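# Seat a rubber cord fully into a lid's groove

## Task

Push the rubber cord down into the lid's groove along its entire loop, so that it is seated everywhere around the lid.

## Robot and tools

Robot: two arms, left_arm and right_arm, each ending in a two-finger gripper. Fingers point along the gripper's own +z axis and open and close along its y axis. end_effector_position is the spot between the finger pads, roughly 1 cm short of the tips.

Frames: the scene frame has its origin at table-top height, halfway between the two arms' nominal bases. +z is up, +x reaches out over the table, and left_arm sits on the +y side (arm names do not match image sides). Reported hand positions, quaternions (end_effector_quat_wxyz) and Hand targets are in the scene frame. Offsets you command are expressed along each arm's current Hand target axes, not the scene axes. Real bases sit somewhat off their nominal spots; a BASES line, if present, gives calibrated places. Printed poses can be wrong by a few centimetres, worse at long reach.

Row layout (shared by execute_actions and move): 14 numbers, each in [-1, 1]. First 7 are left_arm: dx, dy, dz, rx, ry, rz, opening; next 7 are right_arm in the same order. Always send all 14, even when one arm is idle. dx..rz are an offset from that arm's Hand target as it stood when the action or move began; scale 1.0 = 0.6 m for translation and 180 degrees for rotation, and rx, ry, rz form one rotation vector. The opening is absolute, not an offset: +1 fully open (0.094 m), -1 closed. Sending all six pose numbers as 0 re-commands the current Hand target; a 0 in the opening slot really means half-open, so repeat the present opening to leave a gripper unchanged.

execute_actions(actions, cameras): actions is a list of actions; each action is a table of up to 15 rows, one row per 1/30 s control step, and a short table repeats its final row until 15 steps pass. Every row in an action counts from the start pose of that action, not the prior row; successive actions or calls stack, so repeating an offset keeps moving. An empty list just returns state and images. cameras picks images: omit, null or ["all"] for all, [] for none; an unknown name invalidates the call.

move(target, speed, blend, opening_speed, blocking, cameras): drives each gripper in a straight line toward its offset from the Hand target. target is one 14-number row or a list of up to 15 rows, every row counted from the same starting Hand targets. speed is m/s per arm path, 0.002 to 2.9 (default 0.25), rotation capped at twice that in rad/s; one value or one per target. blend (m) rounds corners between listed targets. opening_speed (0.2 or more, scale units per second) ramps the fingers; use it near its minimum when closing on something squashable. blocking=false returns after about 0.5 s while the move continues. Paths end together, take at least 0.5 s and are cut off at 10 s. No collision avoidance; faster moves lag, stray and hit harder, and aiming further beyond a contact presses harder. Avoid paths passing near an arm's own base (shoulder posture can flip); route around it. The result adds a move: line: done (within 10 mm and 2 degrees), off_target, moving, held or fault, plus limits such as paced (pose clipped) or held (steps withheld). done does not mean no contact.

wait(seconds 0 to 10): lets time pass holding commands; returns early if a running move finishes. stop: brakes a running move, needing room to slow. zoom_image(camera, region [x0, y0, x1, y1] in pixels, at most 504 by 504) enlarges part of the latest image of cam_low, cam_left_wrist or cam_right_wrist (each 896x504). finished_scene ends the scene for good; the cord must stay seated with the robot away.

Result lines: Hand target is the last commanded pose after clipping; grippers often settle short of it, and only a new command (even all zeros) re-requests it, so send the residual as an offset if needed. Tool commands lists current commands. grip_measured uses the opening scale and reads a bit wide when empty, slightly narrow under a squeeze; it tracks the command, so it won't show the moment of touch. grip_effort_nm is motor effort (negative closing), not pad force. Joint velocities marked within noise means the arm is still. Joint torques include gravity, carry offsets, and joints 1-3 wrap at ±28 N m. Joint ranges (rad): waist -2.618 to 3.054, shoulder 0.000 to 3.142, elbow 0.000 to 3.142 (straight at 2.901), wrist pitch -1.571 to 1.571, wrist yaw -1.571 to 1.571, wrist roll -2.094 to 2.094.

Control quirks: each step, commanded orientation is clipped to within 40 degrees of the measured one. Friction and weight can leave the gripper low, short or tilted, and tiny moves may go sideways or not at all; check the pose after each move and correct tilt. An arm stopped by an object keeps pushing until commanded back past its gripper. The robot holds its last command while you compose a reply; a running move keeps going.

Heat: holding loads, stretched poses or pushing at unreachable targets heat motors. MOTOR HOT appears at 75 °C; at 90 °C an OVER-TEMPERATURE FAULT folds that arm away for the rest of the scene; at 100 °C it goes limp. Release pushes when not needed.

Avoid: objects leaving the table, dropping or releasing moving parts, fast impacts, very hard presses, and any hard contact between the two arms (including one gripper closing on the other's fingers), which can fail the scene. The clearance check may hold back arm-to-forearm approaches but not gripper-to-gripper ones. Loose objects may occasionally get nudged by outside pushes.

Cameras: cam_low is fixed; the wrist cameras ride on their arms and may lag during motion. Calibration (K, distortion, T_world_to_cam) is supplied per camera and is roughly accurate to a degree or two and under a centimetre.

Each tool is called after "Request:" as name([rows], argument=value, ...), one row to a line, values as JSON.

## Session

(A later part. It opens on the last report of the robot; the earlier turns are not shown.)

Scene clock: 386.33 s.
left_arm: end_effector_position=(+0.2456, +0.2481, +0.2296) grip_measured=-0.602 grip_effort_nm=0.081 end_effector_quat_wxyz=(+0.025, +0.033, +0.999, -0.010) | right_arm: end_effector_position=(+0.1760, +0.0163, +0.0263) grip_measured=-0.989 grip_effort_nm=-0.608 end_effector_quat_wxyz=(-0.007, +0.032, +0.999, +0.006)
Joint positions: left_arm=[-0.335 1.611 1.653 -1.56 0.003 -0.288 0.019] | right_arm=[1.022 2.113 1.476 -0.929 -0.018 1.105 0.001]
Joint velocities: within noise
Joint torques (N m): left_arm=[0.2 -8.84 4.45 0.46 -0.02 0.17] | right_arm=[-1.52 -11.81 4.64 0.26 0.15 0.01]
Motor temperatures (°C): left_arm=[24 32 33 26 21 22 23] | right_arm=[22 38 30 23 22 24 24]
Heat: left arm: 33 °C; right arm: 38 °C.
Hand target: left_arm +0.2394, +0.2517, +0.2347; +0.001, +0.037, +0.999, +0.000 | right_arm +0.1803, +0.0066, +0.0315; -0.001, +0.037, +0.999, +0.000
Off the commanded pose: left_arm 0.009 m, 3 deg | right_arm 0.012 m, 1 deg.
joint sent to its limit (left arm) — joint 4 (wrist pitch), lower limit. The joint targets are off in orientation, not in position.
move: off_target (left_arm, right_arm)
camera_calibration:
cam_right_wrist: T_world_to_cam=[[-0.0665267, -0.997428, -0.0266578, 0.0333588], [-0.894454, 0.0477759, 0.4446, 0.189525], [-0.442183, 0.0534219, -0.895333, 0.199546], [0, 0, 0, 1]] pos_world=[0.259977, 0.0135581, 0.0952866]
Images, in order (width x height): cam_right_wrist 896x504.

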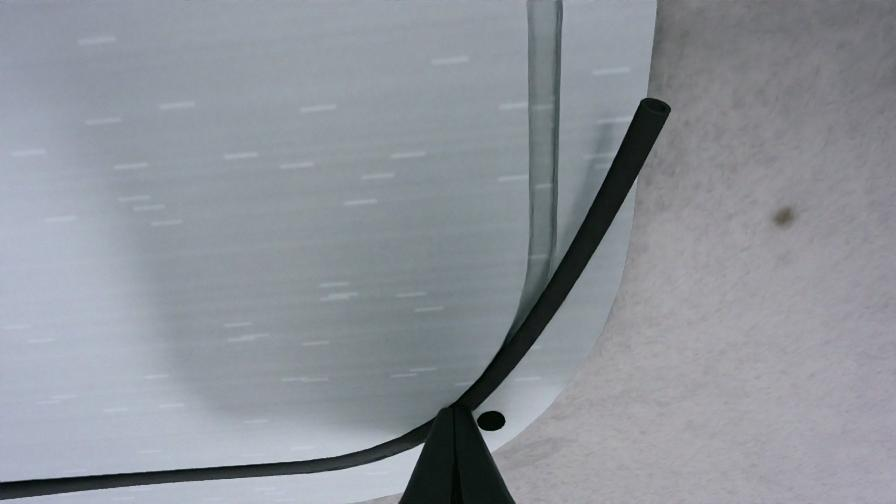

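Request:
move([
  [0,0,0,0,0,0,-0.6,-0.021,-0.015,0.002,0,0,0,-1],
], speed=0.05, cameras=["cam_right_wrist"])

Scene clock: 390.77 s.
left_arm: end_effector_position=(+0.2456, +0.2481, +0.2296) grip_measured=-0.602 grip_effort_nm=0.081 end_effector_quat_wxyz=(+0.025, +0.033, +0.999, -0.010) | right_arm: end_effector_position=(+0.1867, +0.0066, +0.0262) grip_measured=-0.989 grip_effort_nm=-0.608 end_effector_quat_wxyz=(-0.010, +0.032, +0.999, +0.007)
Joint positions: left_arm=[-0.335 1.611 1.653 -1.56 0.003 -0.288 0.019] | right_arm=[0.983 2.105 1.464 -0.927 -0.025 1.065 0.001]
Joint velocities: within noise
Joint torques (N m): left_arm=[0.32 -9.1 4.31 0.47 0.01 0.11] | right_arm=[-1.59 -11.59 4.63 0.32 0.21 -0.01]
Motor temperatures (°C): left_arm=[24 32 33 26 21 22 23] | right_arm=[22 39 30 23 22 24 24]
Heat: left arm: 33 °C; right arm: 39 °C.
Hand target: left_arm +0.2394, +0.2517, +0.2347; +0.001, +0.037, +0.999, +0.000 | right_arm +0.1921, -0.0033, +0.0303; -0.001, +0.036, +0.999, +0.000
Off the commanded pose: left_arm 0.009 m, 3 deg | right_arm 0.012 m, 1 deg.
joint sent to its limit (left arm) — joint 4 (wrist pitch), lower limit. The joint targets are off in orientation, not in position.
move: off_target (left_arm, right_arm)
camera_calibration:
cam_right_wrist: T_world_to_cam=[[-0.0658731, -0.997419, -0.0285537, 0.0244038], [-0.891604, 0.0459886, 0.450474, 0.198878], [-0.447999, 0.0551328, -0.892333, 0.205727], [0, 0, 0, 1]] pos_world=[0.271094, 0.00385238, 0.0946845]
Images, in order (width x height): cam_right_wrist 896x504.

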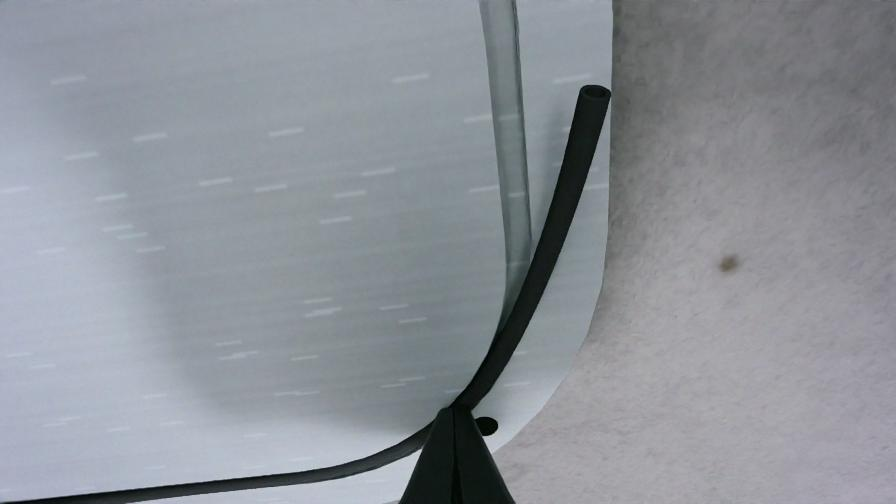

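Request:
move([
  [0,0,0,0,0,0,-0.6,0,0,-0.025,0,0,0,-1],
], speed=0.1, cameras=["cam_right_wrist"])

Scene clock: 396.27 s.
left_arm: end_effector_position=(+0.2456, +0.2481, +0.2296) grip_measured=-0.602 grip_effort_nm=0.081 end_effector_quat_wxyz=(+0.025, +0.033, +0.999, -0.010) | right_arm: end_effector_position=(+0.1850, -0.0062, +0.0269) grip_measured=-0.989 grip_effort_nm=-0.603 end_effector_quat_wxyz=(-0.016, +0.036, +0.999, -0.016)
Joint positions: left_arm=[-0.335 1.611 1.653 -1.56 0.003 -0.288 0.019] | right_arm=[0.975 2.104 1.464 -0.975 -0.01 1.064 0.001]
Joint velocities: within noise
Joint torques (N m): left_arm=[0.27 -8.77 4.4 0.39 0 0.14] | right_arm=[-0.92 -13.29 7.01 0.17 0.05 0.02]
Motor temperatures (°C): left_arm=[24 33 33 26 21 22 23] | right_arm=[22 39 30 23 22 24 24]
Heat: left arm: 33 °C; right arm: 39 °C.
Hand target: left_arm +0.2394, +0.2517, +0.2347; +0.001, +0.037, +0.999, +0.000 | right_arm +0.1922, -0.0032, +0.0454; -0.001, +0.037, +0.999, +0.000
Off the commanded pose: left_arm 0.009 m, 3 deg | right_arm 0.020 m, 3 deg.
joint sent to its limit (left arm) — joint 4 (wrist pitch), lower limit. The joint targets are off in orientation, not in position.
move: off_target (left_arm, right_arm)
camera_calibration:
cam_right_wrist: T_world_to_cam=[[-0.0728954, -0.997147, 0.0195972, 0.0114538], [-0.885142, 0.0737369, 0.459442, 0.19642], [-0.459577, 0.016145, -0.887991, 0.208135], [0, 0, 0, 1]] pos_world=[0.270348, -0.00642263, 0.0943539]
Images, in order (width x height): cam_right_wrist 896x504.

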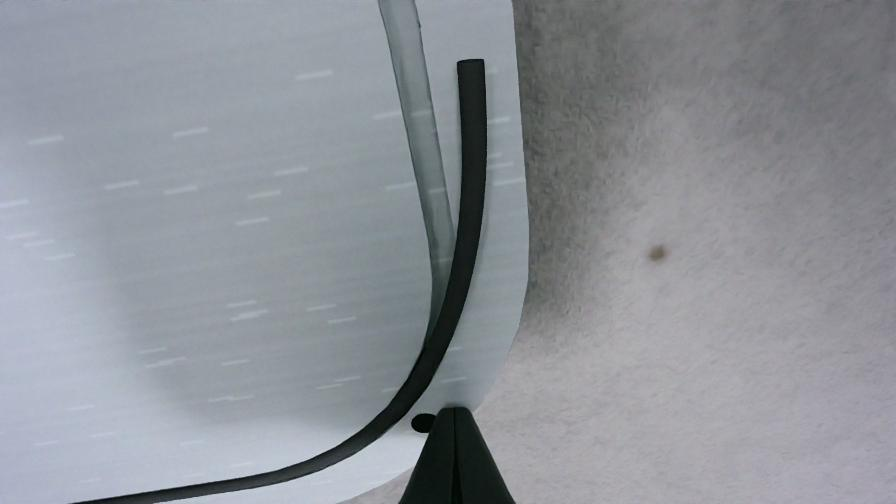

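Request:
move([
  [0,0,0,0,0,0,-0.6,0,0.01,-0.025,0,0,0,-1],
], speed=0.1, cameras=["cam_right_wrist"])

Scene clock: 400.53 s.
left_arm: end_effector_position=(+0.2456, +0.2481, +0.2296) grip_measured=-0.602 grip_effort_nm=0.081 end_effector_quat_wxyz=(+0.025, +0.033, +0.999, -0.010) | right_arm: end_effector_position=(+0.1874, -0.0028, +0.0419) grip_measured=-0.989 grip_effort_nm=-0.608 end_effector_quat_wxyz=(-0.016, +0.036, +0.999, -0.017)
Joint positions: left_arm=[-0.335 1.611 1.653 -1.56 0.003 -0.288 0.019] | right_arm=[0.975 2.1 1.521 -1.038 -0.009 1.064 0.001]
Joint velocities: within noise
Joint torques (N m): left_arm=[0.23 -8.91 4.45 0.43 0.01 0.18] | right_arm=[-0.29 -12.97 7.6 0.21 0.07 0.09]
Motor temperatures (°C): left_arm=[24 33 32 26 21 22 23] | right_arm=[22 39 30 23 22 24 24]
Heat: left arm: 33 °C; right arm: 39 °C.
Hand target: left_arm +0.2394, +0.2517, +0.2347; +0.001, +0.037, +0.999, +0.000 | right_arm +0.1926, +0.0026, +0.0602; -0.001, +0.037, +0.999, +0.000
Off the commanded pose: left_arm 0.009 m, 3 deg | right_arm 0.020 m, 3 deg.
joint sent to its limit (left arm) — joint 4 (wrist pitch), lower limit. The joint targets are off in orientation, not in position.
move: off_target (left_arm, right_arm)
camera_calibration:
cam_right_wrist: T_world_to_cam=[[-0.0727575, -0.997112, 0.0217867, 0.0146538], [-0.885109, 0.0746219, 0.459363, 0.191391], [-0.459662, 0.0141385, -0.887982, 0.222511], [0, 0, 0, 1]] pos_world=[0.272748, -0.00281644, 0.109348]
Images, in order (width x height): cam_right_wrist 896x504.

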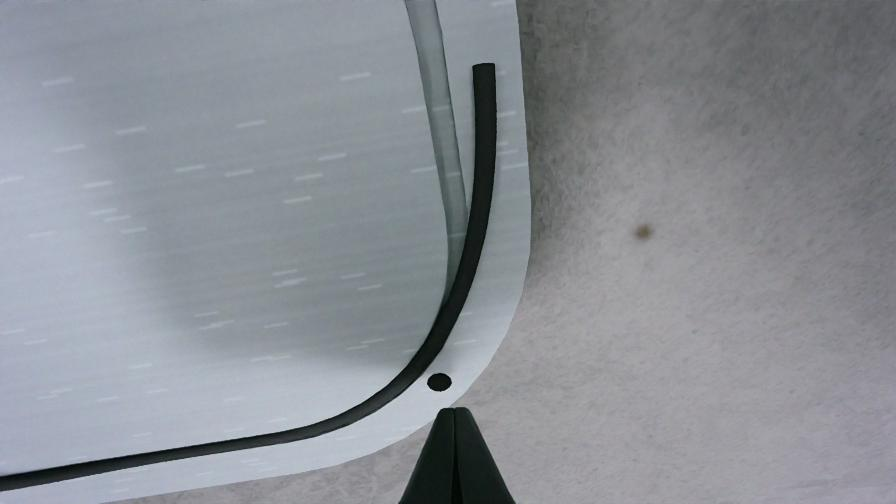

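Request:
move([
  [0,0,0,0,0,0,-0.6,-0.035,0.003,0.01,0,0,0,-1],
], speed=0.1, cameras=["cam_right_wrist"])

Scene clock: 411.57 s.
left_arm: end_effector_position=(+0.2456, +0.2481, +0.2296) grip_measured=-0.602 grip_effort_nm=0.081 end_effector_quat_wxyz=(+0.025, +0.033, +0.999, -0.010) | right_arm: end_effector_position=(+0.2096, +0.0028, +0.0552) grip_measured=-0.989 grip_effort_nm=-0.608 end_effector_quat_wxyz=(-0.002, +0.037, +0.999, +0.005)
Joint positions: left_arm=[-0.335 1.611 1.653 -1.56 0.003 -0.288 0.019] | right_arm=[0.936 2.1 1.577 -1.043 -0.008 1.029 0.001]
Joint velocities: within noise
Joint torques (N m): left_arm=[0.36 -8.68 4.33 0.5 -0.01 0.14] | right_arm=[-0.81 -8.42 7.91 0.31 0.06 -0.02]
Motor temperatures (°C): left_arm=[24 33 32 26 21 22 23] | right_arm=[22 40 31 23 22 24 24]
Heat: left arm: 33 °C; right arm: 40 °C.
Hand target: left_arm +0.2394, +0.2517, +0.2347; +0.001, +0.037, +0.999, +0.000 | right_arm +0.2137, +0.0030, +0.0542; -0.001, +0.037, +0.999, +0.000
Off the commanded pose: left_arm 0.009 m, 3 deg | right_arm 0.004 m, 1 deg.
joint sent to its limit (left arm) — joint 4 (wrist pitch), lower limit. The joint targets are off in orientation, not in position.
move: off_target (left_arm)
camera_calibration:
cam_right_wrist: T_world_to_cam=[[-0.0766227, -0.996785, -0.023422, 0.024835], [-0.898005, 0.0587836, 0.436041, 0.208625], [-0.433262, 0.0544437, -0.899622, 0.239407], [0, 0, 0, 1]] pos_world=[0.292975, -0.000542766, 0.124988]
Images, in order (width x height): cam_right_wrist 896x504.

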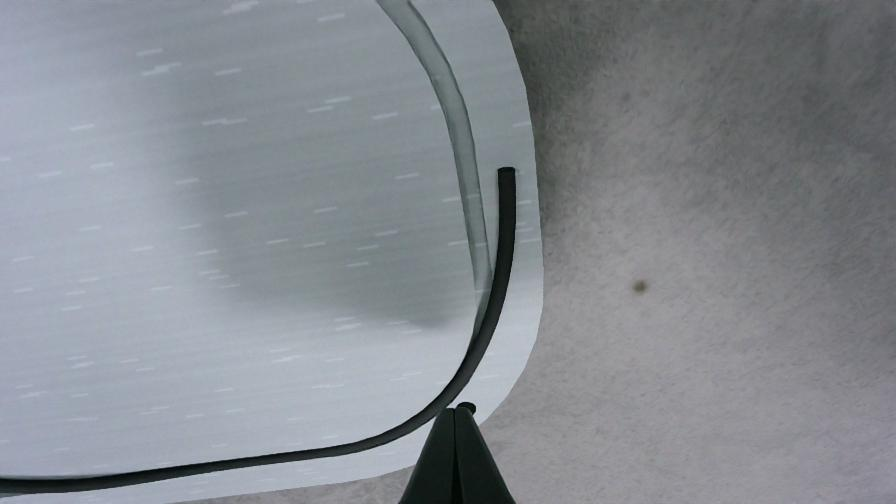

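Request:
move([
  [0,0,0,0,0,0,-0.6,-0.012,-0.016,0.02,0,0,0,-1],
  [0,0,0,0,0,0,-0.6,-0.012,-0.016,0.055,0,0,0,-1],
], speed=0.08, cameras=["cam_right_wrist"])

Scene clock: 415.73 s.
left_arm: end_effector_position=(+0.2456, +0.2481, +0.2296) grip_measured=-0.602 grip_effort_nm=0.081 end_effector_quat_wxyz=(+0.025, +0.033, +0.999, -0.010) | right_arm: end_effector_position=(+0.2178, -0.0047, +0.0282) grip_measured=-0.989 grip_effort_nm=-0.603 end_effector_quat_wxyz=(-0.002, +0.037, +0.999, +0.005)
Joint positions: left_arm=[-0.335 1.611 1.653 -1.56 0.003 -0.288 0.019] | right_arm=[0.908 2.128 1.509 -0.945 -0.009 1 0.001]
Joint velocities: within noise
Joint torques (N m): left_arm=[0.03 -8.72 4.4 0.49 -0.03 0.15] | right_arm=[-0.81 -8.58 5.5 0.58 0.06 0.01]
Motor temperatures (°C): left_arm=[24 33 32 26 21 22 23] | right_arm=[22 40 31 23 22 24 24]
Heat: left arm: 33 °C; right arm: 40 °C.
Hand target: left_arm +0.2394, +0.2517, +0.2347; +0.001, +0.037, +0.999, +0.000 | right_arm +0.2202, -0.0071, +0.0213; -0.001, +0.037, +0.999, +0.000
Off the commanded pose: left_arm 0.009 m, 3 deg | right_arm 0.008 m, 1 deg.
joint sent to its limit (left arm) — joint 4 (wrist pitch), lower limit. The joint targets are off in orientation, not in position.
move: off_target (left_arm)
camera_calibration:
cam_right_wrist: T_world_to_cam=[[-0.0762092, -0.996782, -0.02487, 0.0172715], [-0.898185, 0.0577976, 0.435802, 0.228231], [-0.432962, 0.0555499, -0.899699, 0.219102], [0, 0, 0, 1]] pos_world=[0.301173, -0.00814641, 0.0980922]
Images, in order (width x height): cam_right_wrist 896x504.

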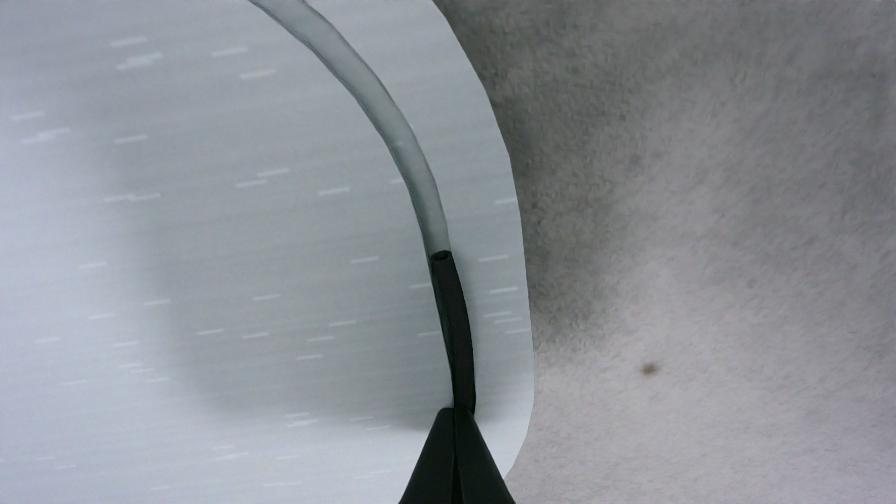

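Request:
move([
  [0,0,0,0,0,0,-0.6,0,0,0.013,0,0,0,-1],
], speed=0.05, cameras=["cam_right_wrist"])

Request:
move([
  [0,0,0,0,0,0,-0.6,0,0,-0.065,0,0,0,-1],
], speed=0.1, cameras=["cam_right_wrist"])

Scene clock: 419.43 s.
left_arm: end_effector_position=(+0.2456, +0.2481, +0.2296) grip_measured=-0.602 grip_effort_nm=0.081 end_effector_quat_wxyz=(+0.025, +0.033, +0.999, -0.010) | right_arm: end_effector_position=(+0.2187, -0.0038, +0.0261) grip_measured=-0.989 grip_effort_nm=-0.603 end_effector_quat_wxyz=(+0.000, +0.037, +0.999, +0.008)
Joint positions: left_arm=[-0.335 1.611 1.653 -1.56 0.003 -0.288 0.019] | right_arm=[0.908 2.129 1.502 -0.93 -0.009 1 0.001]
Joint velocities: within noise
Joint torques (N m): left_arm=[0.12 -8.81 4.59 0.45 0.05 0.17] | right_arm=[-0.68 -7.75 4.79 0.74 0.05 0.01]
Motor temperatures (°C): left_arm=[24 34 32 26 21 22 23] | right_arm=[22 39 31 23 22 24 24]
Heat: left arm: 34 °C; right arm: 39 °C.
Hand target: left_arm +0.2394, +0.2517, +0.2347; +0.001, +0.037, +0.999, +0.000 | right_arm +0.2202, -0.0071, +0.0135; -0.001, +0.037, +0.999, +0.000
Off the commanded pose: left_arm 0.009 m, 3 deg | right_arm 0.013 m, 1 deg.
joint sent to its limit (left arm) — joint 4 (wrist pitch), lower limit. The joint targets are off in orientation, not in position.
move: off_target (left_arm, right_arm)
camera_calibration:
cam_right_wrist: T_world_to_cam=[[-0.0756821, -0.996665, -0.0305051, 0.0183347], [-0.900111, 0.0551231, 0.432159, 0.230274], [-0.429036, 0.0601647, -0.901281, 0.216764], [0, 0, 0, 1]] pos_world=[0.301659, -0.00746137, 0.0964097]
Images, in order (width x height): cam_right_wrist 896x504.

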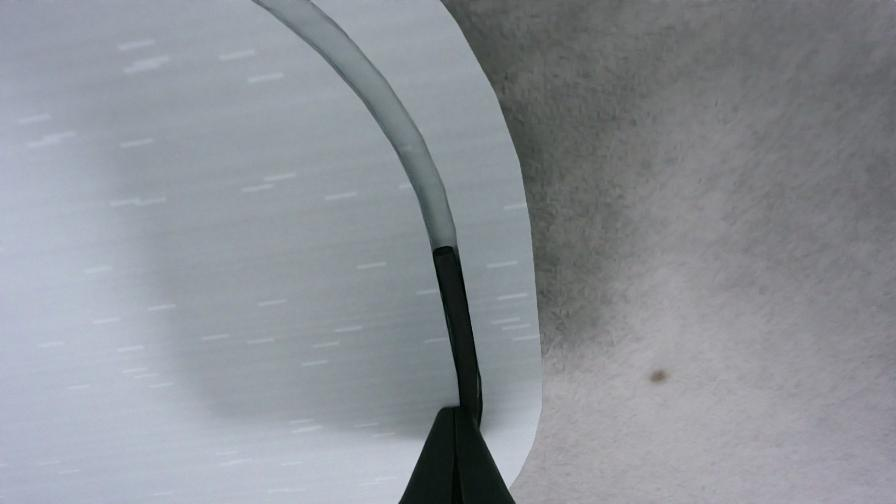

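Scene clock: 420.57 s.
left_arm: end_effector_position=(+0.2456, +0.2481, +0.2296) grip_measured=-0.602 grip_effort_nm=0.076 end_effector_quat_wxyz=(+0.025, +0.033, +0.999, -0.010) | right_arm: end_effector_position=(+0.2135, -0.0107, +0.0369) grip_measured=-0.989 grip_effort_nm=-0.608 end_effector_quat_wxyz=(-0.014, +0.037, +0.999, -0.013)
Joint positions: left_arm=[-0.335 1.611 1.653 -1.56 0.003 -0.288 0.019] | right_arm=[0.908 2.129 1.547 -1.027 -0.008 1 0.001]
Joint velocities: within noise
Joint torques (N m): left_arm=[0.2 -8.88 4.34 0.49 -0.02 0.18] | right_arm=[-0.8 -12.46 7.72 0.19 0.07 0]
Motor temperatures (°C): left_arm=[24 34 32 26 21 22 23] | right_arm=[22 40 31 23 22 24 24]
Heat: left arm: 34 °C; right arm: 40 °C.
Hand target: left_arm +0.2394, +0.2517, +0.2347; +0.001, +0.037, +0.999, +0.000 | right_arm +0.2202, -0.0072, +0.0525; -0.001, +0.037, +0.999, +0.000
Off the commanded pose: left_arm 0.009 m, 3 deg | right_arm 0.017 m, 2 deg.
joint sent to its limit (left arm) — joint 4 (wrist pitch), lower limit. The joint targets are off in orientation, not in position.
move: off_target (left_arm, right_arm)
camera_calibration:
cam_right_wrist: T_world_to_cam=[[-0.0755227, -0.997054, 0.0133883, 0.00964474], [-0.886429, 0.0732802, 0.457027, 0.217736], [-0.456662, 0.0226481, -0.889352, 0.229732], [0, 0, 0, 1]] pos_world=[0.298646, -0.0115424, 0.104673]
Images, in order (width x height): cam_right_wrist 896x504.

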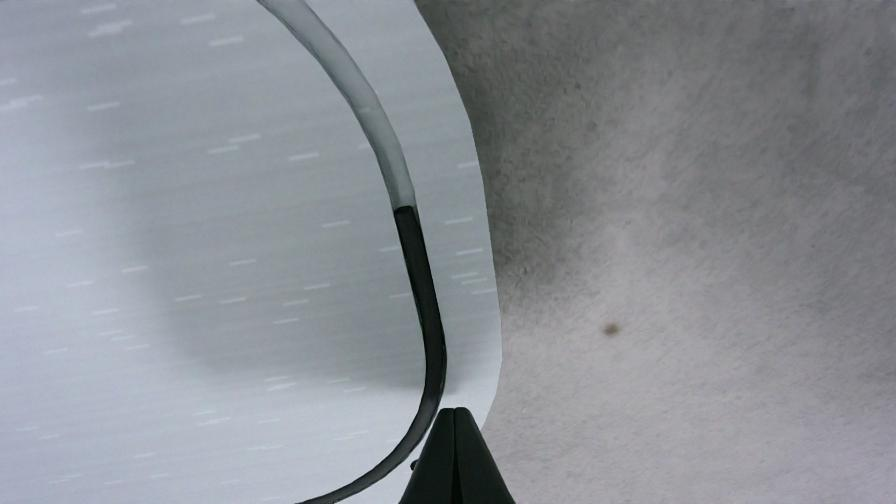

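Request:
move([
  [0,0,0,0,0,0,-1,0,-0.25,-0.2,0,0,0,-1],
], speed=0.25, cameras=["cam_left_wrist","cam_right_wrist"])

Request:
zoom_image(camera="cam_left_wrist", region=[430, 0, 896, 400])

Scene clock: 425.57 s.
left_arm: end_effector_position=(+0.2456, +0.2481, +0.2296) grip_measured=-0.996 grip_effort_nm=-0.212 end_effector_quat_wxyz=(+0.025, +0.033, +0.999, -0.010) | right_arm: end_effector_position=(+0.2093, -0.1547, +0.1658) grip_measured=-0.989 grip_effort_nm=-0.608 end_effector_quat_wxyz=(-0.006, +0.038, +0.999, -0.003)
Joint positions: left_arm=[-0.335 1.611 1.653 -1.56 0.003 -0.288 0] | right_arm=[0.612 1.623 1.401 -1.362 -0.004 0.707 0.001]
Joint velocities: within noise
Joint torques (N m): left_arm=[0.18 -8.98 4.37 0.44 0 0.13] | right_arm=[-0.79 -7.41 7.25 0.25 0 -0.01]
Motor temperatures (°C): left_arm=[24 34 32 26 21 22 23] | right_arm=[22 41 31 23 22 24 24]
Heat: left arm: 34 °C; right arm: 41 °C.
Hand target: left_arm +0.2394, +0.2517, +0.2347; +0.001, +0.037, +0.999, +0.000 | right_arm +0.2094, -0.1568, +0.1725; -0.001, +0.037, +0.999, +0.000
Off the commanded pose: left_arm 0.009 m, 3 deg | right_arm 0.007 m, 1 deg.
joint sent to its limit (left arm) — joint 4 (wrist pitch), lower limit. The joint targets are off in orientation, not in position.
move: off_target (left_arm)
camera_calibration:
cam_left_wrist: T_world_to_cam=[[-0.0948299, -0.995286, 0.0203477, 0.267236], [-0.918253, 0.0953478, 0.384343, 0.160069], [-0.384471, 0.0177629, -0.922966, 0.402031], [0, 0, 0, 1]] pos_world=[0.326895, 0.243573, 0.304102]
cam_right_wrist: T_world_to_cam=[[-0.079032, -0.996834, -0.00866221, -0.1315], [-0.893803, 0.0670101, 0.443425, 0.168423], [-0.441441, 0.0427871, -0.89627, 0.346733], [0, 0, 0, 1]] pos_world=[0.293206, -0.157205, 0.234944]
Images, in order (width x height): cam_left_wrist 896x504, cam_right_wrist 896x504.

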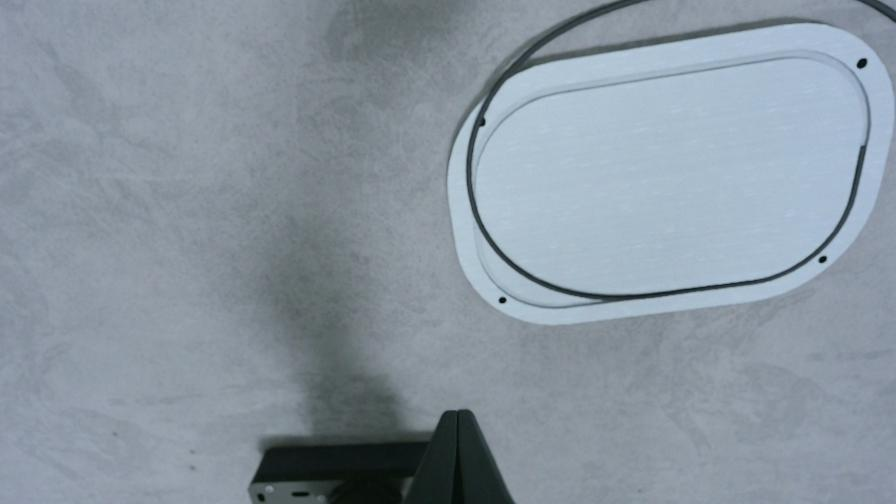

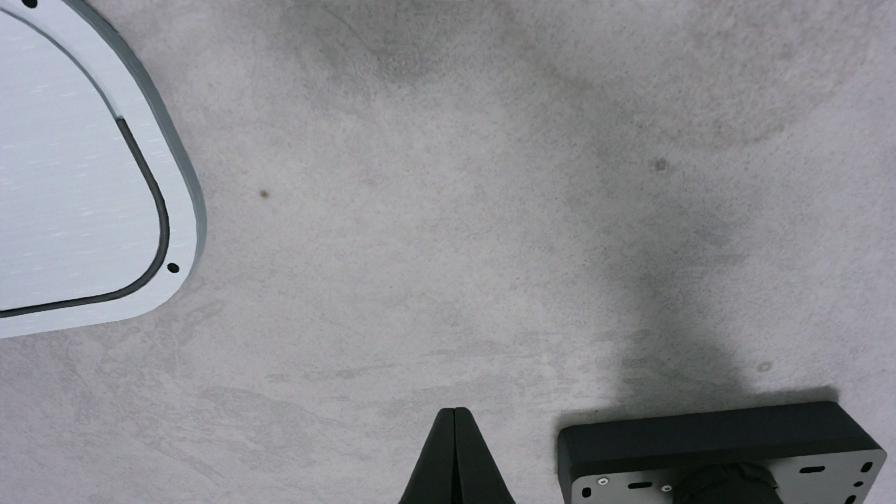

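Scaled by 1.082 from the camera's 896x504 image, which has a finer 1280x720 frame.

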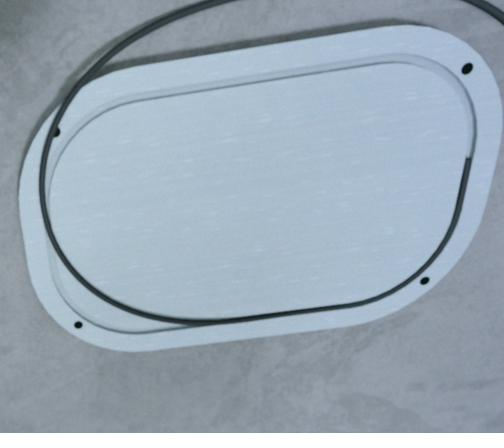

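Request:
move([
  [0.1155,-0.224,0.3,0,0,0,-1,0,0,0,0,0,0,-1],
], speed=0.2, cameras=["cam_left_wrist"])

Scene clock: 433.10 s.
left_arm: end_effector_position=(+0.1604, +0.1224, +0.0591) grip_measured=-0.996 grip_effort_nm=-0.208 end_effector_quat_wxyz=(+0.000, +0.042, +0.999, -0.002) | right_arm: end_effector_position=(+0.2090, -0.1549, +0.1658) grip_measured=-0.989 grip_effort_nm=-0.608 end_effector_quat_wxyz=(-0.007, +0.038, +0.999, -0.003)
Joint positions: left_arm=[-0.868 1.71 1.073 -0.931 0.003 -0.803 0] | right_arm=[0.612 1.623 1.401 -1.364 -0.004 0.706 0.001]
Joint velocities: within noise
Joint torques (N m): left_arm=[-0.18 -5.9 4.25 0.54 -0.04 -0.1] | right_arm=[-0.73 -7.39 7.23 0.24 0.01 -0.01]
Motor temperatures (°C): left_arm=[24 34 32 26 21 22 23] | right_arm=[22 39 31 23 22 24 24]
Heat: left arm: 34 °C; right arm: 39 °C.
Hand target: left_arm +0.1606, +0.1227, +0.0545; +0.001, +0.037, +0.999, +0.000 | right_arm +0.2094, -0.1568, +0.1725; -0.001, +0.037, +0.999, +0.000
Off the commanded pose: left_arm 0.005 m, 1 deg | right_arm 0.007 m, 1 deg.
move: done
camera_calibration:
cam_left_wrist: T_world_to_cam=[[-0.112379, -0.993627, 0.00872757, 0.140761], [-0.896535, 0.105178, 0.430305, 0.151913], [-0.42848, 0.0405326, -0.902641, 0.217157], [0, 0, 0, 1]] pos_world=[0.245062, 0.115084, 0.129417]
Images, in order (width x height): cam_left_wrist 896x504.

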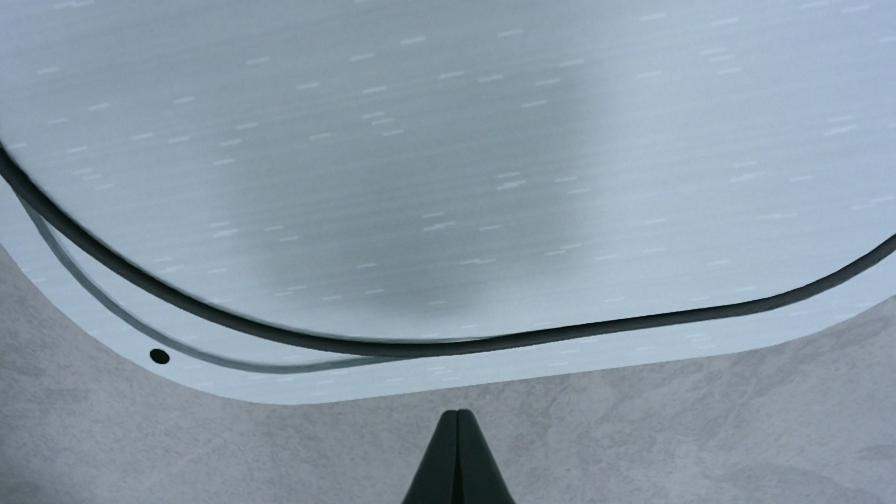

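Request:
move([
  [0.0096,0.0167,0.02,0,0,0,-1,0,0,0,0,0,0,-1],
  [0.0096,0.0167,0.063,0,0,0,-1,0,0,0,0,0,0,-1],
], speed=0.1, cameras=["cam_left_wrist"])

Scene clock: 438.40 s.
left_arm: end_effector_position=(+0.1486, +0.1356, +0.0234) grip_measured=-0.996 grip_effort_nm=-0.203 end_effector_quat_wxyz=(-0.012, +0.040, +0.999, +0.005) | right_arm: end_effector_position=(+0.2090, -0.1549, +0.1658) grip_measured=-0.989 grip_effort_nm=-0.603 end_effector_quat_wxyz=(-0.007, +0.038, +0.999, -0.003)
Joint positions: left_arm=[-0.865 1.735 0.943 -0.802 0.012 -0.804 0] | right_arm=[0.612 1.623 1.401 -1.364 -0.004 0.706 0.001]
Joint velocities: within noise
Joint torques (N m): left_arm=[0.34 -5.18 3.88 0.92 -0.11 0.06] | right_arm=[-0.73 -7.43 7.2 0.28 0.02 0]
Motor temperatures (°C): left_arm=[24 33 32 26 21 22 23] | right_arm=[22 38 31 23 22 24 24]
Heat: left arm: 33 °C; right arm: 38 °C.
Hand target: left_arm +0.1557, +0.1332, +0.0168; +0.001, +0.037, +0.999, +0.000 | right_arm +0.2094, -0.1568, +0.1725; -0.001, +0.037, +0.999, +0.000
Off the commanded pose: left_arm 0.010 m, 2 deg | right_arm 0.007 m, 1 deg.
move: done
camera_calibration:
cam_left_wrist: T_world_to_cam=[[-0.108468, -0.994095, -0.0032203, 0.152669], [-0.886429, 0.0952534, 0.452957, 0.154616], [-0.449975, 0.0519861, -0.891527, 0.180721], [0, 0, 0, 1]] pos_world=[0.234936, 0.127645, 0.0915749]
Images, in order (width x height): cam_left_wrist 896x504.

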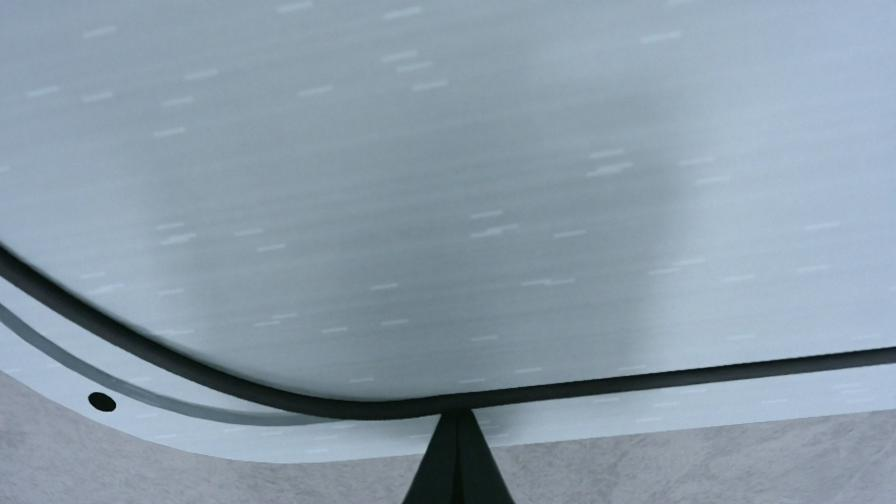

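Request:
move([
  [0,0,-0.05,0,0,0,-1,0,0,0,0,0,0,-1],
  [-0.0047,0.034,-0.05,0,0,0,-1,0,0,0,0,0,0,-1],
  [-0.0047,0.034,0.0,0,0,0,-1,0,0,0,0,0,0,-1],
], speed=0.1, cameras=["cam_left_wrist"])

Scene clock: 445.00 s.
left_arm: end_effector_position=(+0.1582, +0.1542, +0.0259) grip_measured=-0.996 grip_effort_nm=-0.217 end_effector_quat_wxyz=(-0.003, +0.032, +0.999, +0.002) | right_arm: end_effector_position=(+0.2090, -0.1549, +0.1658) grip_measured=-0.989 grip_effort_nm=-0.608 end_effector_quat_wxyz=(-0.007, +0.038, +0.999, -0.003)
Joint positions: left_arm=[-0.8 1.688 0.899 -0.788 0.001 -0.754 0] | right_arm=[0.612 1.623 1.401 -1.364 -0.004 0.706 0.001]
Joint velocities: within noise
Joint torques (N m): left_arm=[-0.01 -4.33 3.45 0.87 -0.04 0.17] | right_arm=[-0.72 -7.41 7.23 0.25 0 -0.01]
Motor temperatures (°C): left_arm=[24 32 32 26 21 22 23] | right_arm=[22 37 31 23 22 24 24]
Heat: left arm: 32 °C; right arm: 37 °C.
Hand target: left_arm +0.1600, +0.1534, +0.0167; +0.001, +0.037, +0.999, +0.000 | right_arm +0.2095, -0.1568, +0.1725; -0.001, +0.037, +0.999, +0.000
Off the commanded pose: left_arm 0.009 m, 1 deg | right_arm 0.007 m, 1 deg.
move: done
camera_calibration:
cam_left_wrist: T_world_to_cam=[[-0.0926797, -0.995695, 0.00122761, 0.169798], [-0.896432, 0.0839768, 0.435152, 0.164086], [-0.433382, 0.0392293, -0.900356, 0.18584], [0, 0, 0, 1]] pos_world=[0.243369, 0.147997, 0.0957113]
Images, in order (width x height): cam_left_wrist 896x504.

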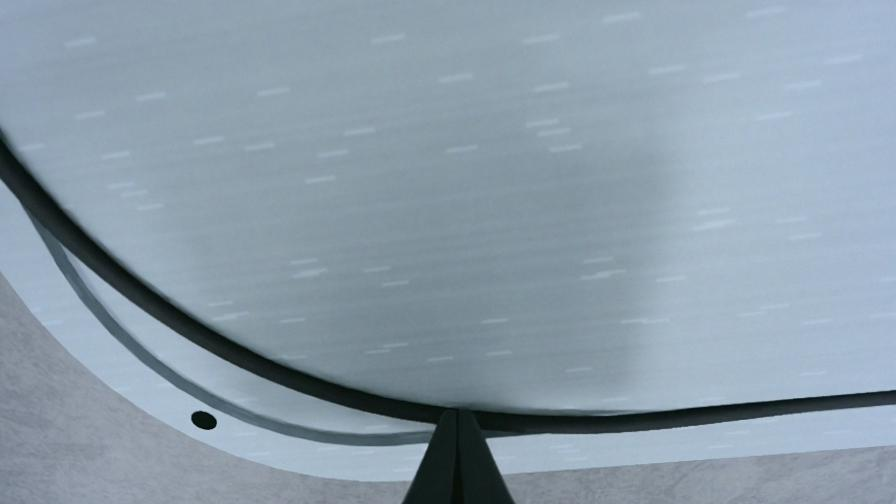

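Request:
move([
  [0,0,-0.05,0,0,0,-1,0,0,0,0,0,0,-1],
  [0.0,-0.03,-0.05,0,0,0,-1,0,0,0,0,0,0,-1],
  [-0.0,-0.03,0.003,0,0,0,-1,0,0,0,0,0,0,-1],
], speed=0.1, cameras=["cam_left_wrist"])

Scene clock: 451.07 s.
left_arm: end_effector_position=(+0.1565, +0.1362, +0.0234) grip_measured=-0.996 grip_effort_nm=-0.203 end_effector_quat_wxyz=(-0.005, +0.042, +0.999, +0.001) | right_arm: end_effector_position=(+0.2089, -0.1550, +0.1658) grip_measured=-0.989 grip_effort_nm=-0.603 end_effector_quat_wxyz=(-0.007, +0.038, +0.999, -0.003)
Joint positions: left_arm=[-0.846 1.737 0.946 -0.786 0.006 -0.78 0] | right_arm=[0.612 1.623 1.401 -1.364 -0.004 0.706 0.001]
Joint velocities: left_arm=[within noise] | right_arm=[0.002 -0.012 -0.007 0.007 -0.066 0.154 0]
Joint torques (N m): left_arm=[-0.09 -5.03 3.67 0.8 -0.05 -0.09] | right_arm=[-0.69 -7.34 7.21 0.27 -0.02 0]
Motor temperatures (°C): left_arm=[24 31 32 26 21 22 23] | right_arm=[22 36 31 23 22 24 24]
Heat: left arm: 32 °C; right arm: 36 °C.
Hand target: left_arm +0.1587, +0.1354, +0.0149; +0.001, +0.037, +0.999, +0.000 | right_arm +0.2094, -0.1568, +0.1725; -0.001, +0.037, +0.999, +0.000
Off the commanded pose: left_arm 0.009 m, 1 deg | right_arm 0.007 m, 1 deg.
move: done
camera_calibration:
cam_left_wrist: T_world_to_cam=[[-0.112766, -0.993615, 0.0036024, 0.154574], [-0.892753, 0.102909, 0.438636, 0.161888], [-0.436206, 0.046247, -0.898658, 0.183016], [0, 0, 0, 1]] pos_world=[0.24179, 0.128463, 0.0929024]
Images, in order (width x height): cam_left_wrist 896x504.

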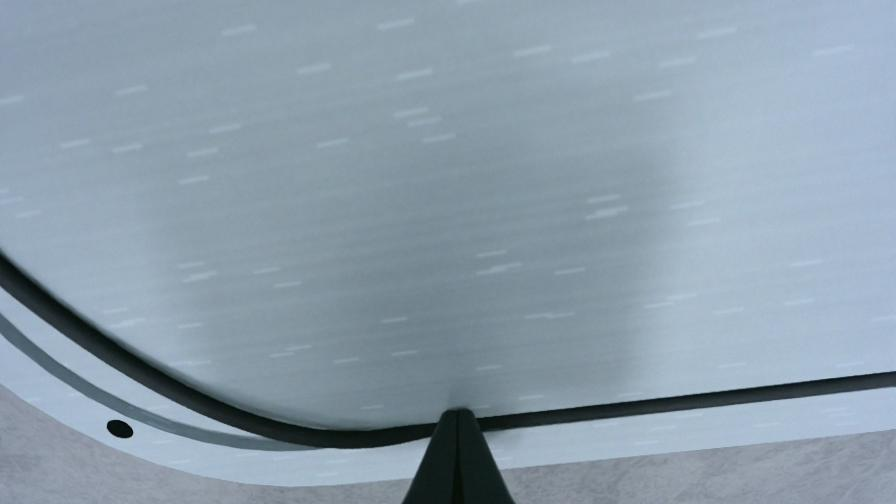

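Request:
move([
  [0,0,-0.04,0,0,0,-1,0,0,0,0,0,0,-1],
  [0.0,0.024,-0.04,0,0,0,-1,0,0,0,0,0,0,-1],
  [-0.0,0.024,0.001,0,0,0,-1,0,0,0,0,0,0,-1],
], speed=0.1, cameras=["cam_left_wrist"])

Scene clock: 455.97 s.
left_arm: end_effector_position=(+0.1571, +0.1502, +0.0231) grip_measured=-0.996 grip_effort_nm=-0.212 end_effector_quat_wxyz=(-0.005, +0.033, +0.999, +0.001) | right_arm: end_effector_position=(+0.2089, -0.1550, +0.1658) grip_measured=-0.989 grip_effort_nm=-0.603 end_effector_quat_wxyz=(-0.007, +0.038, +0.999, -0.003)
Joint positions: left_arm=[-0.811 1.704 0.905 -0.78 0.005 -0.764 0] | right_arm=[0.612 1.623 1.401 -1.364 -0.004 0.706 0.001]
Joint velocities: within noise
Joint torques (N m): left_arm=[0.12 -4.75 3.3 0.86 -0.09 0.17] | right_arm=[-0.79 -7.38 7.21 0.24 0 -0.03]
Motor temperatures (°C): left_arm=[24 31 32 26 21 22 23] | right_arm=[22 36 31 23 22 24 24]
Heat: left arm: 32 °C; right arm: 36 °C.
Hand target: left_arm +0.1597, +0.1498, +0.0143; +0.001, +0.037, +0.999, +0.000 | right_arm +0.2094, -0.1568, +0.1725; -0.001, +0.037, +0.999, +0.000
Off the commanded pose: left_arm 0.009 m, 1 deg | right_arm 0.007 m, 1 deg.
move: done
camera_calibration:
cam_left_wrist: T_world_to_cam=[[-0.0941027, -0.995561, 0.0018877, 0.165909], [-0.894417, 0.0853748, 0.439009, 0.164032], [-0.437221, 0.0396235, -0.898481, 0.183563], [0, 0, 0, 1]] pos_world=[0.242583, 0.143895, 0.0926026]
Images, in order (width x height): cam_left_wrist 896x504.

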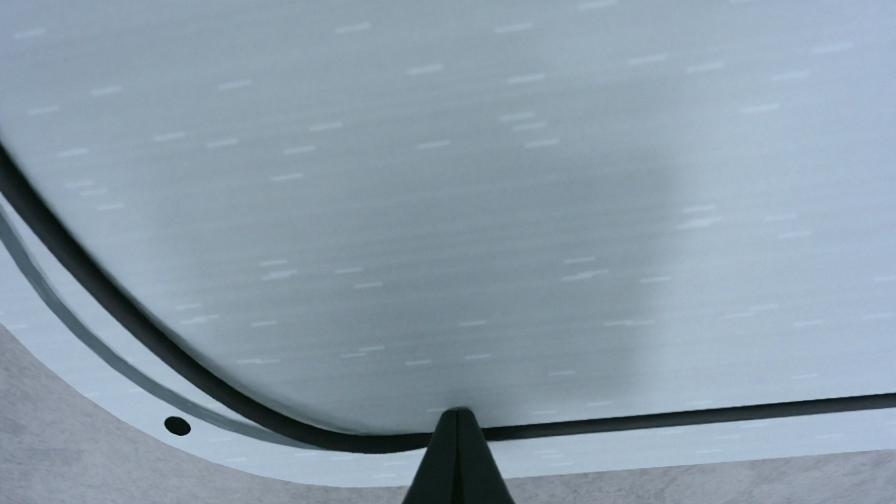

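Request:
move([
  [0,0,-0.04,0,0,0,-1,0,0,0,0,0,0,-1],
  [0.001,0.021,-0.04,0,0,0,-1,0,0,0,0,0,0,-1],
  [0.001,0.021,0.001,0,0,0,-1,0,0,0,0,0,0,-1],
], speed=0.1, cameras=["cam_left_wrist"])

Scene clock: 462.60 s.
left_arm: end_effector_position=(+0.1571, +0.1619, +0.0228) grip_measured=-0.996 grip_effort_nm=-0.212 end_effector_quat_wxyz=(-0.005, +0.034, +0.999, +0.000) | right_arm: end_effector_position=(+0.2089, -0.1550, +0.1658) grip_measured=-0.989 grip_effort_nm=-0.608 end_effector_quat_wxyz=(-0.007, +0.038, +0.999, -0.003)
Joint positions: left_arm=[-0.778 1.674 0.869 -0.774 0.007 -0.73 0] | right_arm=[0.612 1.623 1.401 -1.364 -0.004 0.706 0.001]
Joint velocities: within noise
Joint torques (N m): left_arm=[0.31 -4.25 3.12 0.86 -0.12 0.11] | right_arm=[-0.7 -7.32 7.16 0.26 0 -0.02]
Motor temperatures (°C): left_arm=[24 30 32 26 21 22 23] | right_arm=[22 35 31 23 22 24 24]
Heat: left arm: 32 °C; right arm: 35 °C.
Hand target: left_arm +0.1600, +0.1624, +0.0137; +0.001, +0.037, +0.999, +0.000 | right_arm +0.2094, -0.1568, +0.1725; -0.001, +0.037, +0.999, +0.000
Off the commanded pose: left_arm 0.010 m, 1 deg | right_arm 0.007 m, 1 deg.
move: done
camera_calibration:
cam_left_wrist: T_world_to_cam=[[-0.0952251, -0.995445, 0.00470043, 0.177669], [-0.893657, 0.0875662, 0.440125, 0.162667], [-0.438532, 0.0377103, -0.897924, 0.183342], [0, 0, 0, 1]] pos_world=[0.242688, 0.155701, 0.0921985]
Images, in order (width x height): cam_left_wrist 896x504.

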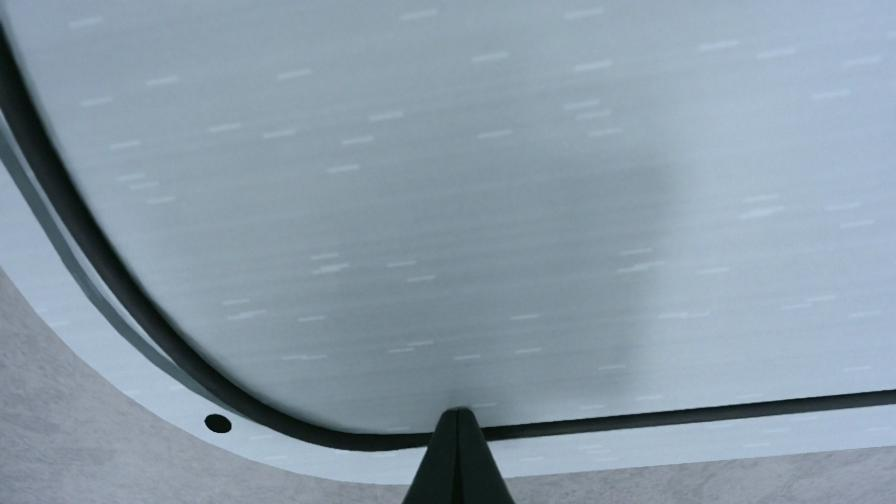

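Request:
move([
  [0,0,-0.04,0,0,0,-1,0,0,0,0,0,0,-1],
  [0.002,0.04,-0.04,0,0,0,-1,0,0,0,0,0,0,-1],
  [0.002,0.04,0.001,0,0,0,-1,0,0,0,0,0,0,-1],
], speed=0.1, cameras=["cam_left_wrist"])

Scene clock: 467.27 s.
left_arm: end_effector_position=(+0.1567, +0.1876, +0.0223) grip_measured=-0.996 grip_effort_nm=-0.212 end_effector_quat_wxyz=(-0.007, +0.033, +0.999, +0.003) | right_arm: end_effector_position=(+0.2089, -0.1550, +0.1658) grip_measured=-0.989 grip_effort_nm=-0.608 end_effector_quat_wxyz=(-0.007, +0.038, +0.999, -0.003)
Joint positions: left_arm=[-0.707 1.615 0.803 -0.773 0.005 -0.66 0] | right_arm=[0.612 1.623 1.401 -1.364 -0.004 0.706 0.001]
Joint velocities: within noise
Joint torques (N m): left_arm=[0.21 -3.7 3.3 1 -0.08 0.19] | right_arm=[-0.73 -7.38 7.23 0.26 0 -0.01]
Motor temperatures (°C): left_arm=[24 30 32 26 21 22 23] | right_arm=[22 35 31 23 22 24 24]
Heat: left arm: 32 °C; right arm: 35 °C.
Hand target: left_arm +0.1606, +0.1864, +0.0131; +0.001, +0.037, +0.999, +0.000 | right_arm +0.2094, -0.1568, +0.1725; -0.001, +0.037, +0.999, +0.000
Off the commanded pose: left_arm 0.010 m, 1 deg | right_arm 0.007 m, 1 deg.
move: done
camera_calibration:
cam_left_wrist: T_world_to_cam=[[-0.0940986, -0.995562, -0.000967251, 0.203278], [-0.892161, 0.083894, 0.443859, 0.160493], [-0.441808, 0.0426294, -0.896096, 0.181268], [0, 0, 0, 1]] pos_world=[0.2424, 0.181184, 0.0913937]
Images, in order (width x height): cam_left_wrist 896x504.

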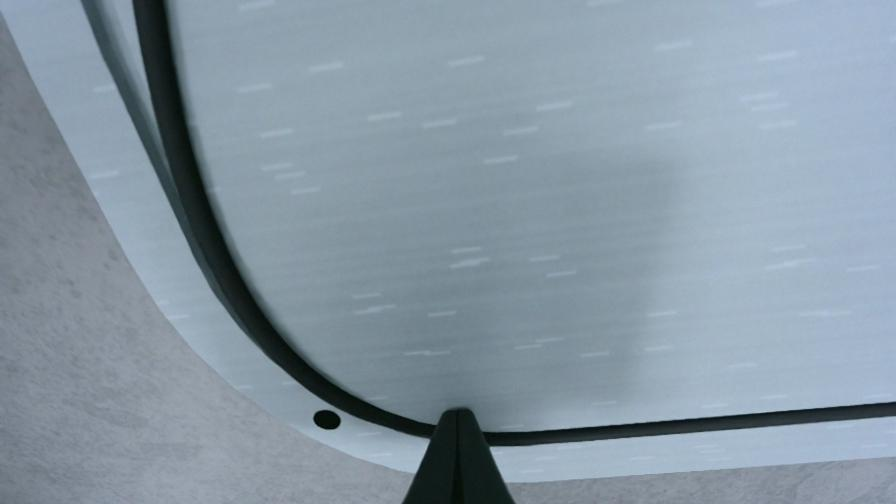

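Request:
move([
  [0,0,-0.04,0,0,0,-1,0,0,0,0,0,0,-1],
  [-0.0085,0.044,-0.04,0,0,0,-1,0,0,0,0,0,0,-1],
  [-0.0085,0.044,0.001,0,0,0,-1,0,0,0,0,0,0,-1],
], speed=0.1, cameras=["cam_left_wrist"])

Scene clock: 471.47 s.
left_arm: end_effector_position=(+0.1649, +0.2125, +0.0222) grip_measured=-0.996 grip_effort_nm=-0.212 end_effector_quat_wxyz=(-0.005, +0.033, +0.999, +0.001) | right_arm: end_effector_position=(+0.2089, -0.1550, +0.1658) grip_measured=-0.989 grip_effort_nm=-0.603 end_effector_quat_wxyz=(-0.007, +0.038, +0.999, -0.003)
Joint positions: left_arm=[-0.603 1.576 0.762 -0.766 0.004 -0.557 0] | right_arm=[0.612 1.623 1.401 -1.364 -0.004 0.706 0.001]
Joint velocities: within noise
Joint torques (N m): left_arm=[0.2 -3.03 2.99 0.95 -0.03 0.25] | right_arm=[-0.65 -7.42 7.16 0.27 0 0]
Motor temperatures (°C): left_arm=[24 30 32 26 21 22 23] | right_arm=[22 35 31 23 22 24 24]
Heat: left arm: 32 °C; right arm: 35 °C.
Hand target: left_arm +0.1677, +0.2123, +0.0126; +0.001, +0.037, +0.999, +0.000 | right_arm +0.2094, -0.1568, +0.1725; -0.001, +0.037, +0.999, +0.000
Off the commanded pose: left_arm 0.010 m, 1 deg | right_arm 0.007 m, 1 deg.
move: done
camera_calibration:
cam_left_wrist: T_world_to_cam=[[-0.0937932, -0.995588, 0.00255459, 0.228638], [-0.894267, 0.0853751, 0.439316, 0.166056], [-0.437596, 0.0389204, -0.898329, 0.183826], [0, 0, 0, 1]] pos_world=[0.250384, 0.206298, 0.0916015]
Images, in order (width x height): cam_left_wrist 896x504.

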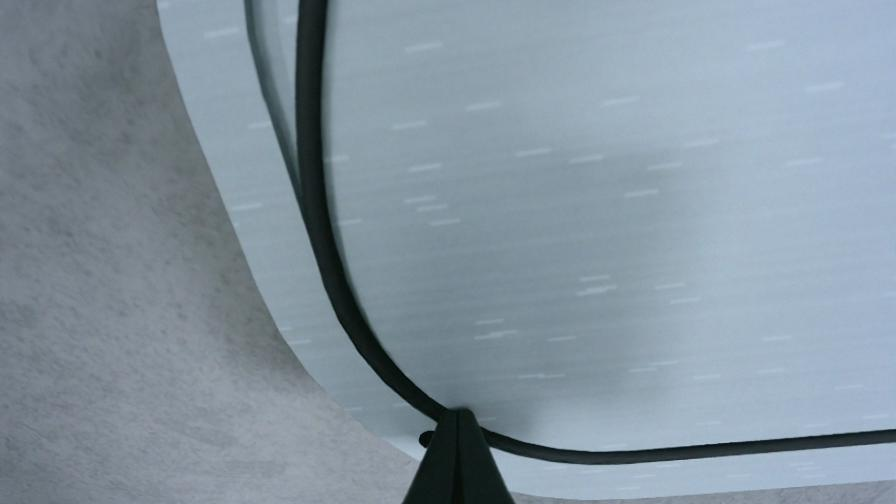

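Request:
move([
  [0,0,-0.04,0,0,0,-1,0,0,0,0,0,0,-1],
  [-0.034,0.034,-0.04,0,0,0,-1,0,0,0,0,0,0,-1],
  [-0.034,0.034,0.001,0,0,0,-1,0,0,0,0,0,0,-1],
], speed=0.1, cameras=["cam_left_wrist"])

Scene clock: 477.30 s.
left_arm: end_effector_position=(+0.1851, +0.2322, +0.0220) grip_measured=-0.996 grip_effort_nm=-0.217 end_effector_quat_wxyz=(-0.008, +0.033, +0.999, +0.002) | right_arm: end_effector_position=(+0.2089, -0.1550, +0.1658) grip_measured=-0.989 grip_effort_nm=-0.608 end_effector_quat_wxyz=(-0.007, +0.038, +0.999, -0.003)
Joint positions: left_arm=[-0.486 1.607 0.792 -0.772 0.003 -0.44 0] | right_arm=[0.612 1.623 1.401 -1.364 -0.004 0.706 0.001]
Joint velocities: within noise
Joint torques (N m): left_arm=[0.18 -3.11 3.22 1.02 0.01 0.15] | right_arm=[-0.73 -7.32 7.17 0.25 -0.01 -0.01]
Motor temperatures (°C): left_arm=[24 29 32 26 21 22 23] | right_arm=[22 35 31 23 22 24 24]
Heat: left arm: 32 °C; right arm: 35 °C.
Hand target: left_arm +0.1895, +0.2312, +0.0120; +0.001, +0.037, +0.999, +0.000 | right_arm +0.2094, -0.1568, +0.1725; -0.001, +0.037, +0.999, +0.000
Off the commanded pose: left_arm 0.011 m, 1 deg | right_arm 0.007 m, 1 deg.
move: off_target (left_arm)
camera_calibration:
cam_left_wrist: T_world_to_cam=[[-0.0933812, -0.99563, 0.000505242, 0.250154], [-0.891983, 0.0838854, 0.444218, 0.18227], [-0.442319, 0.0410309, -0.895919, 0.192078], [0, 0, 0, 1]] pos_world=[0.270901, 0.22589, 0.0909921]
Images, in order (width x height): cam_left_wrist 896x504.

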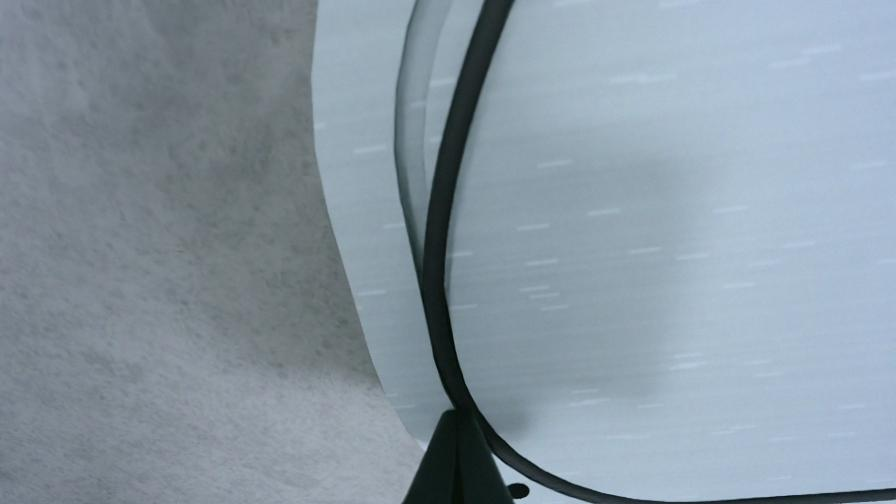

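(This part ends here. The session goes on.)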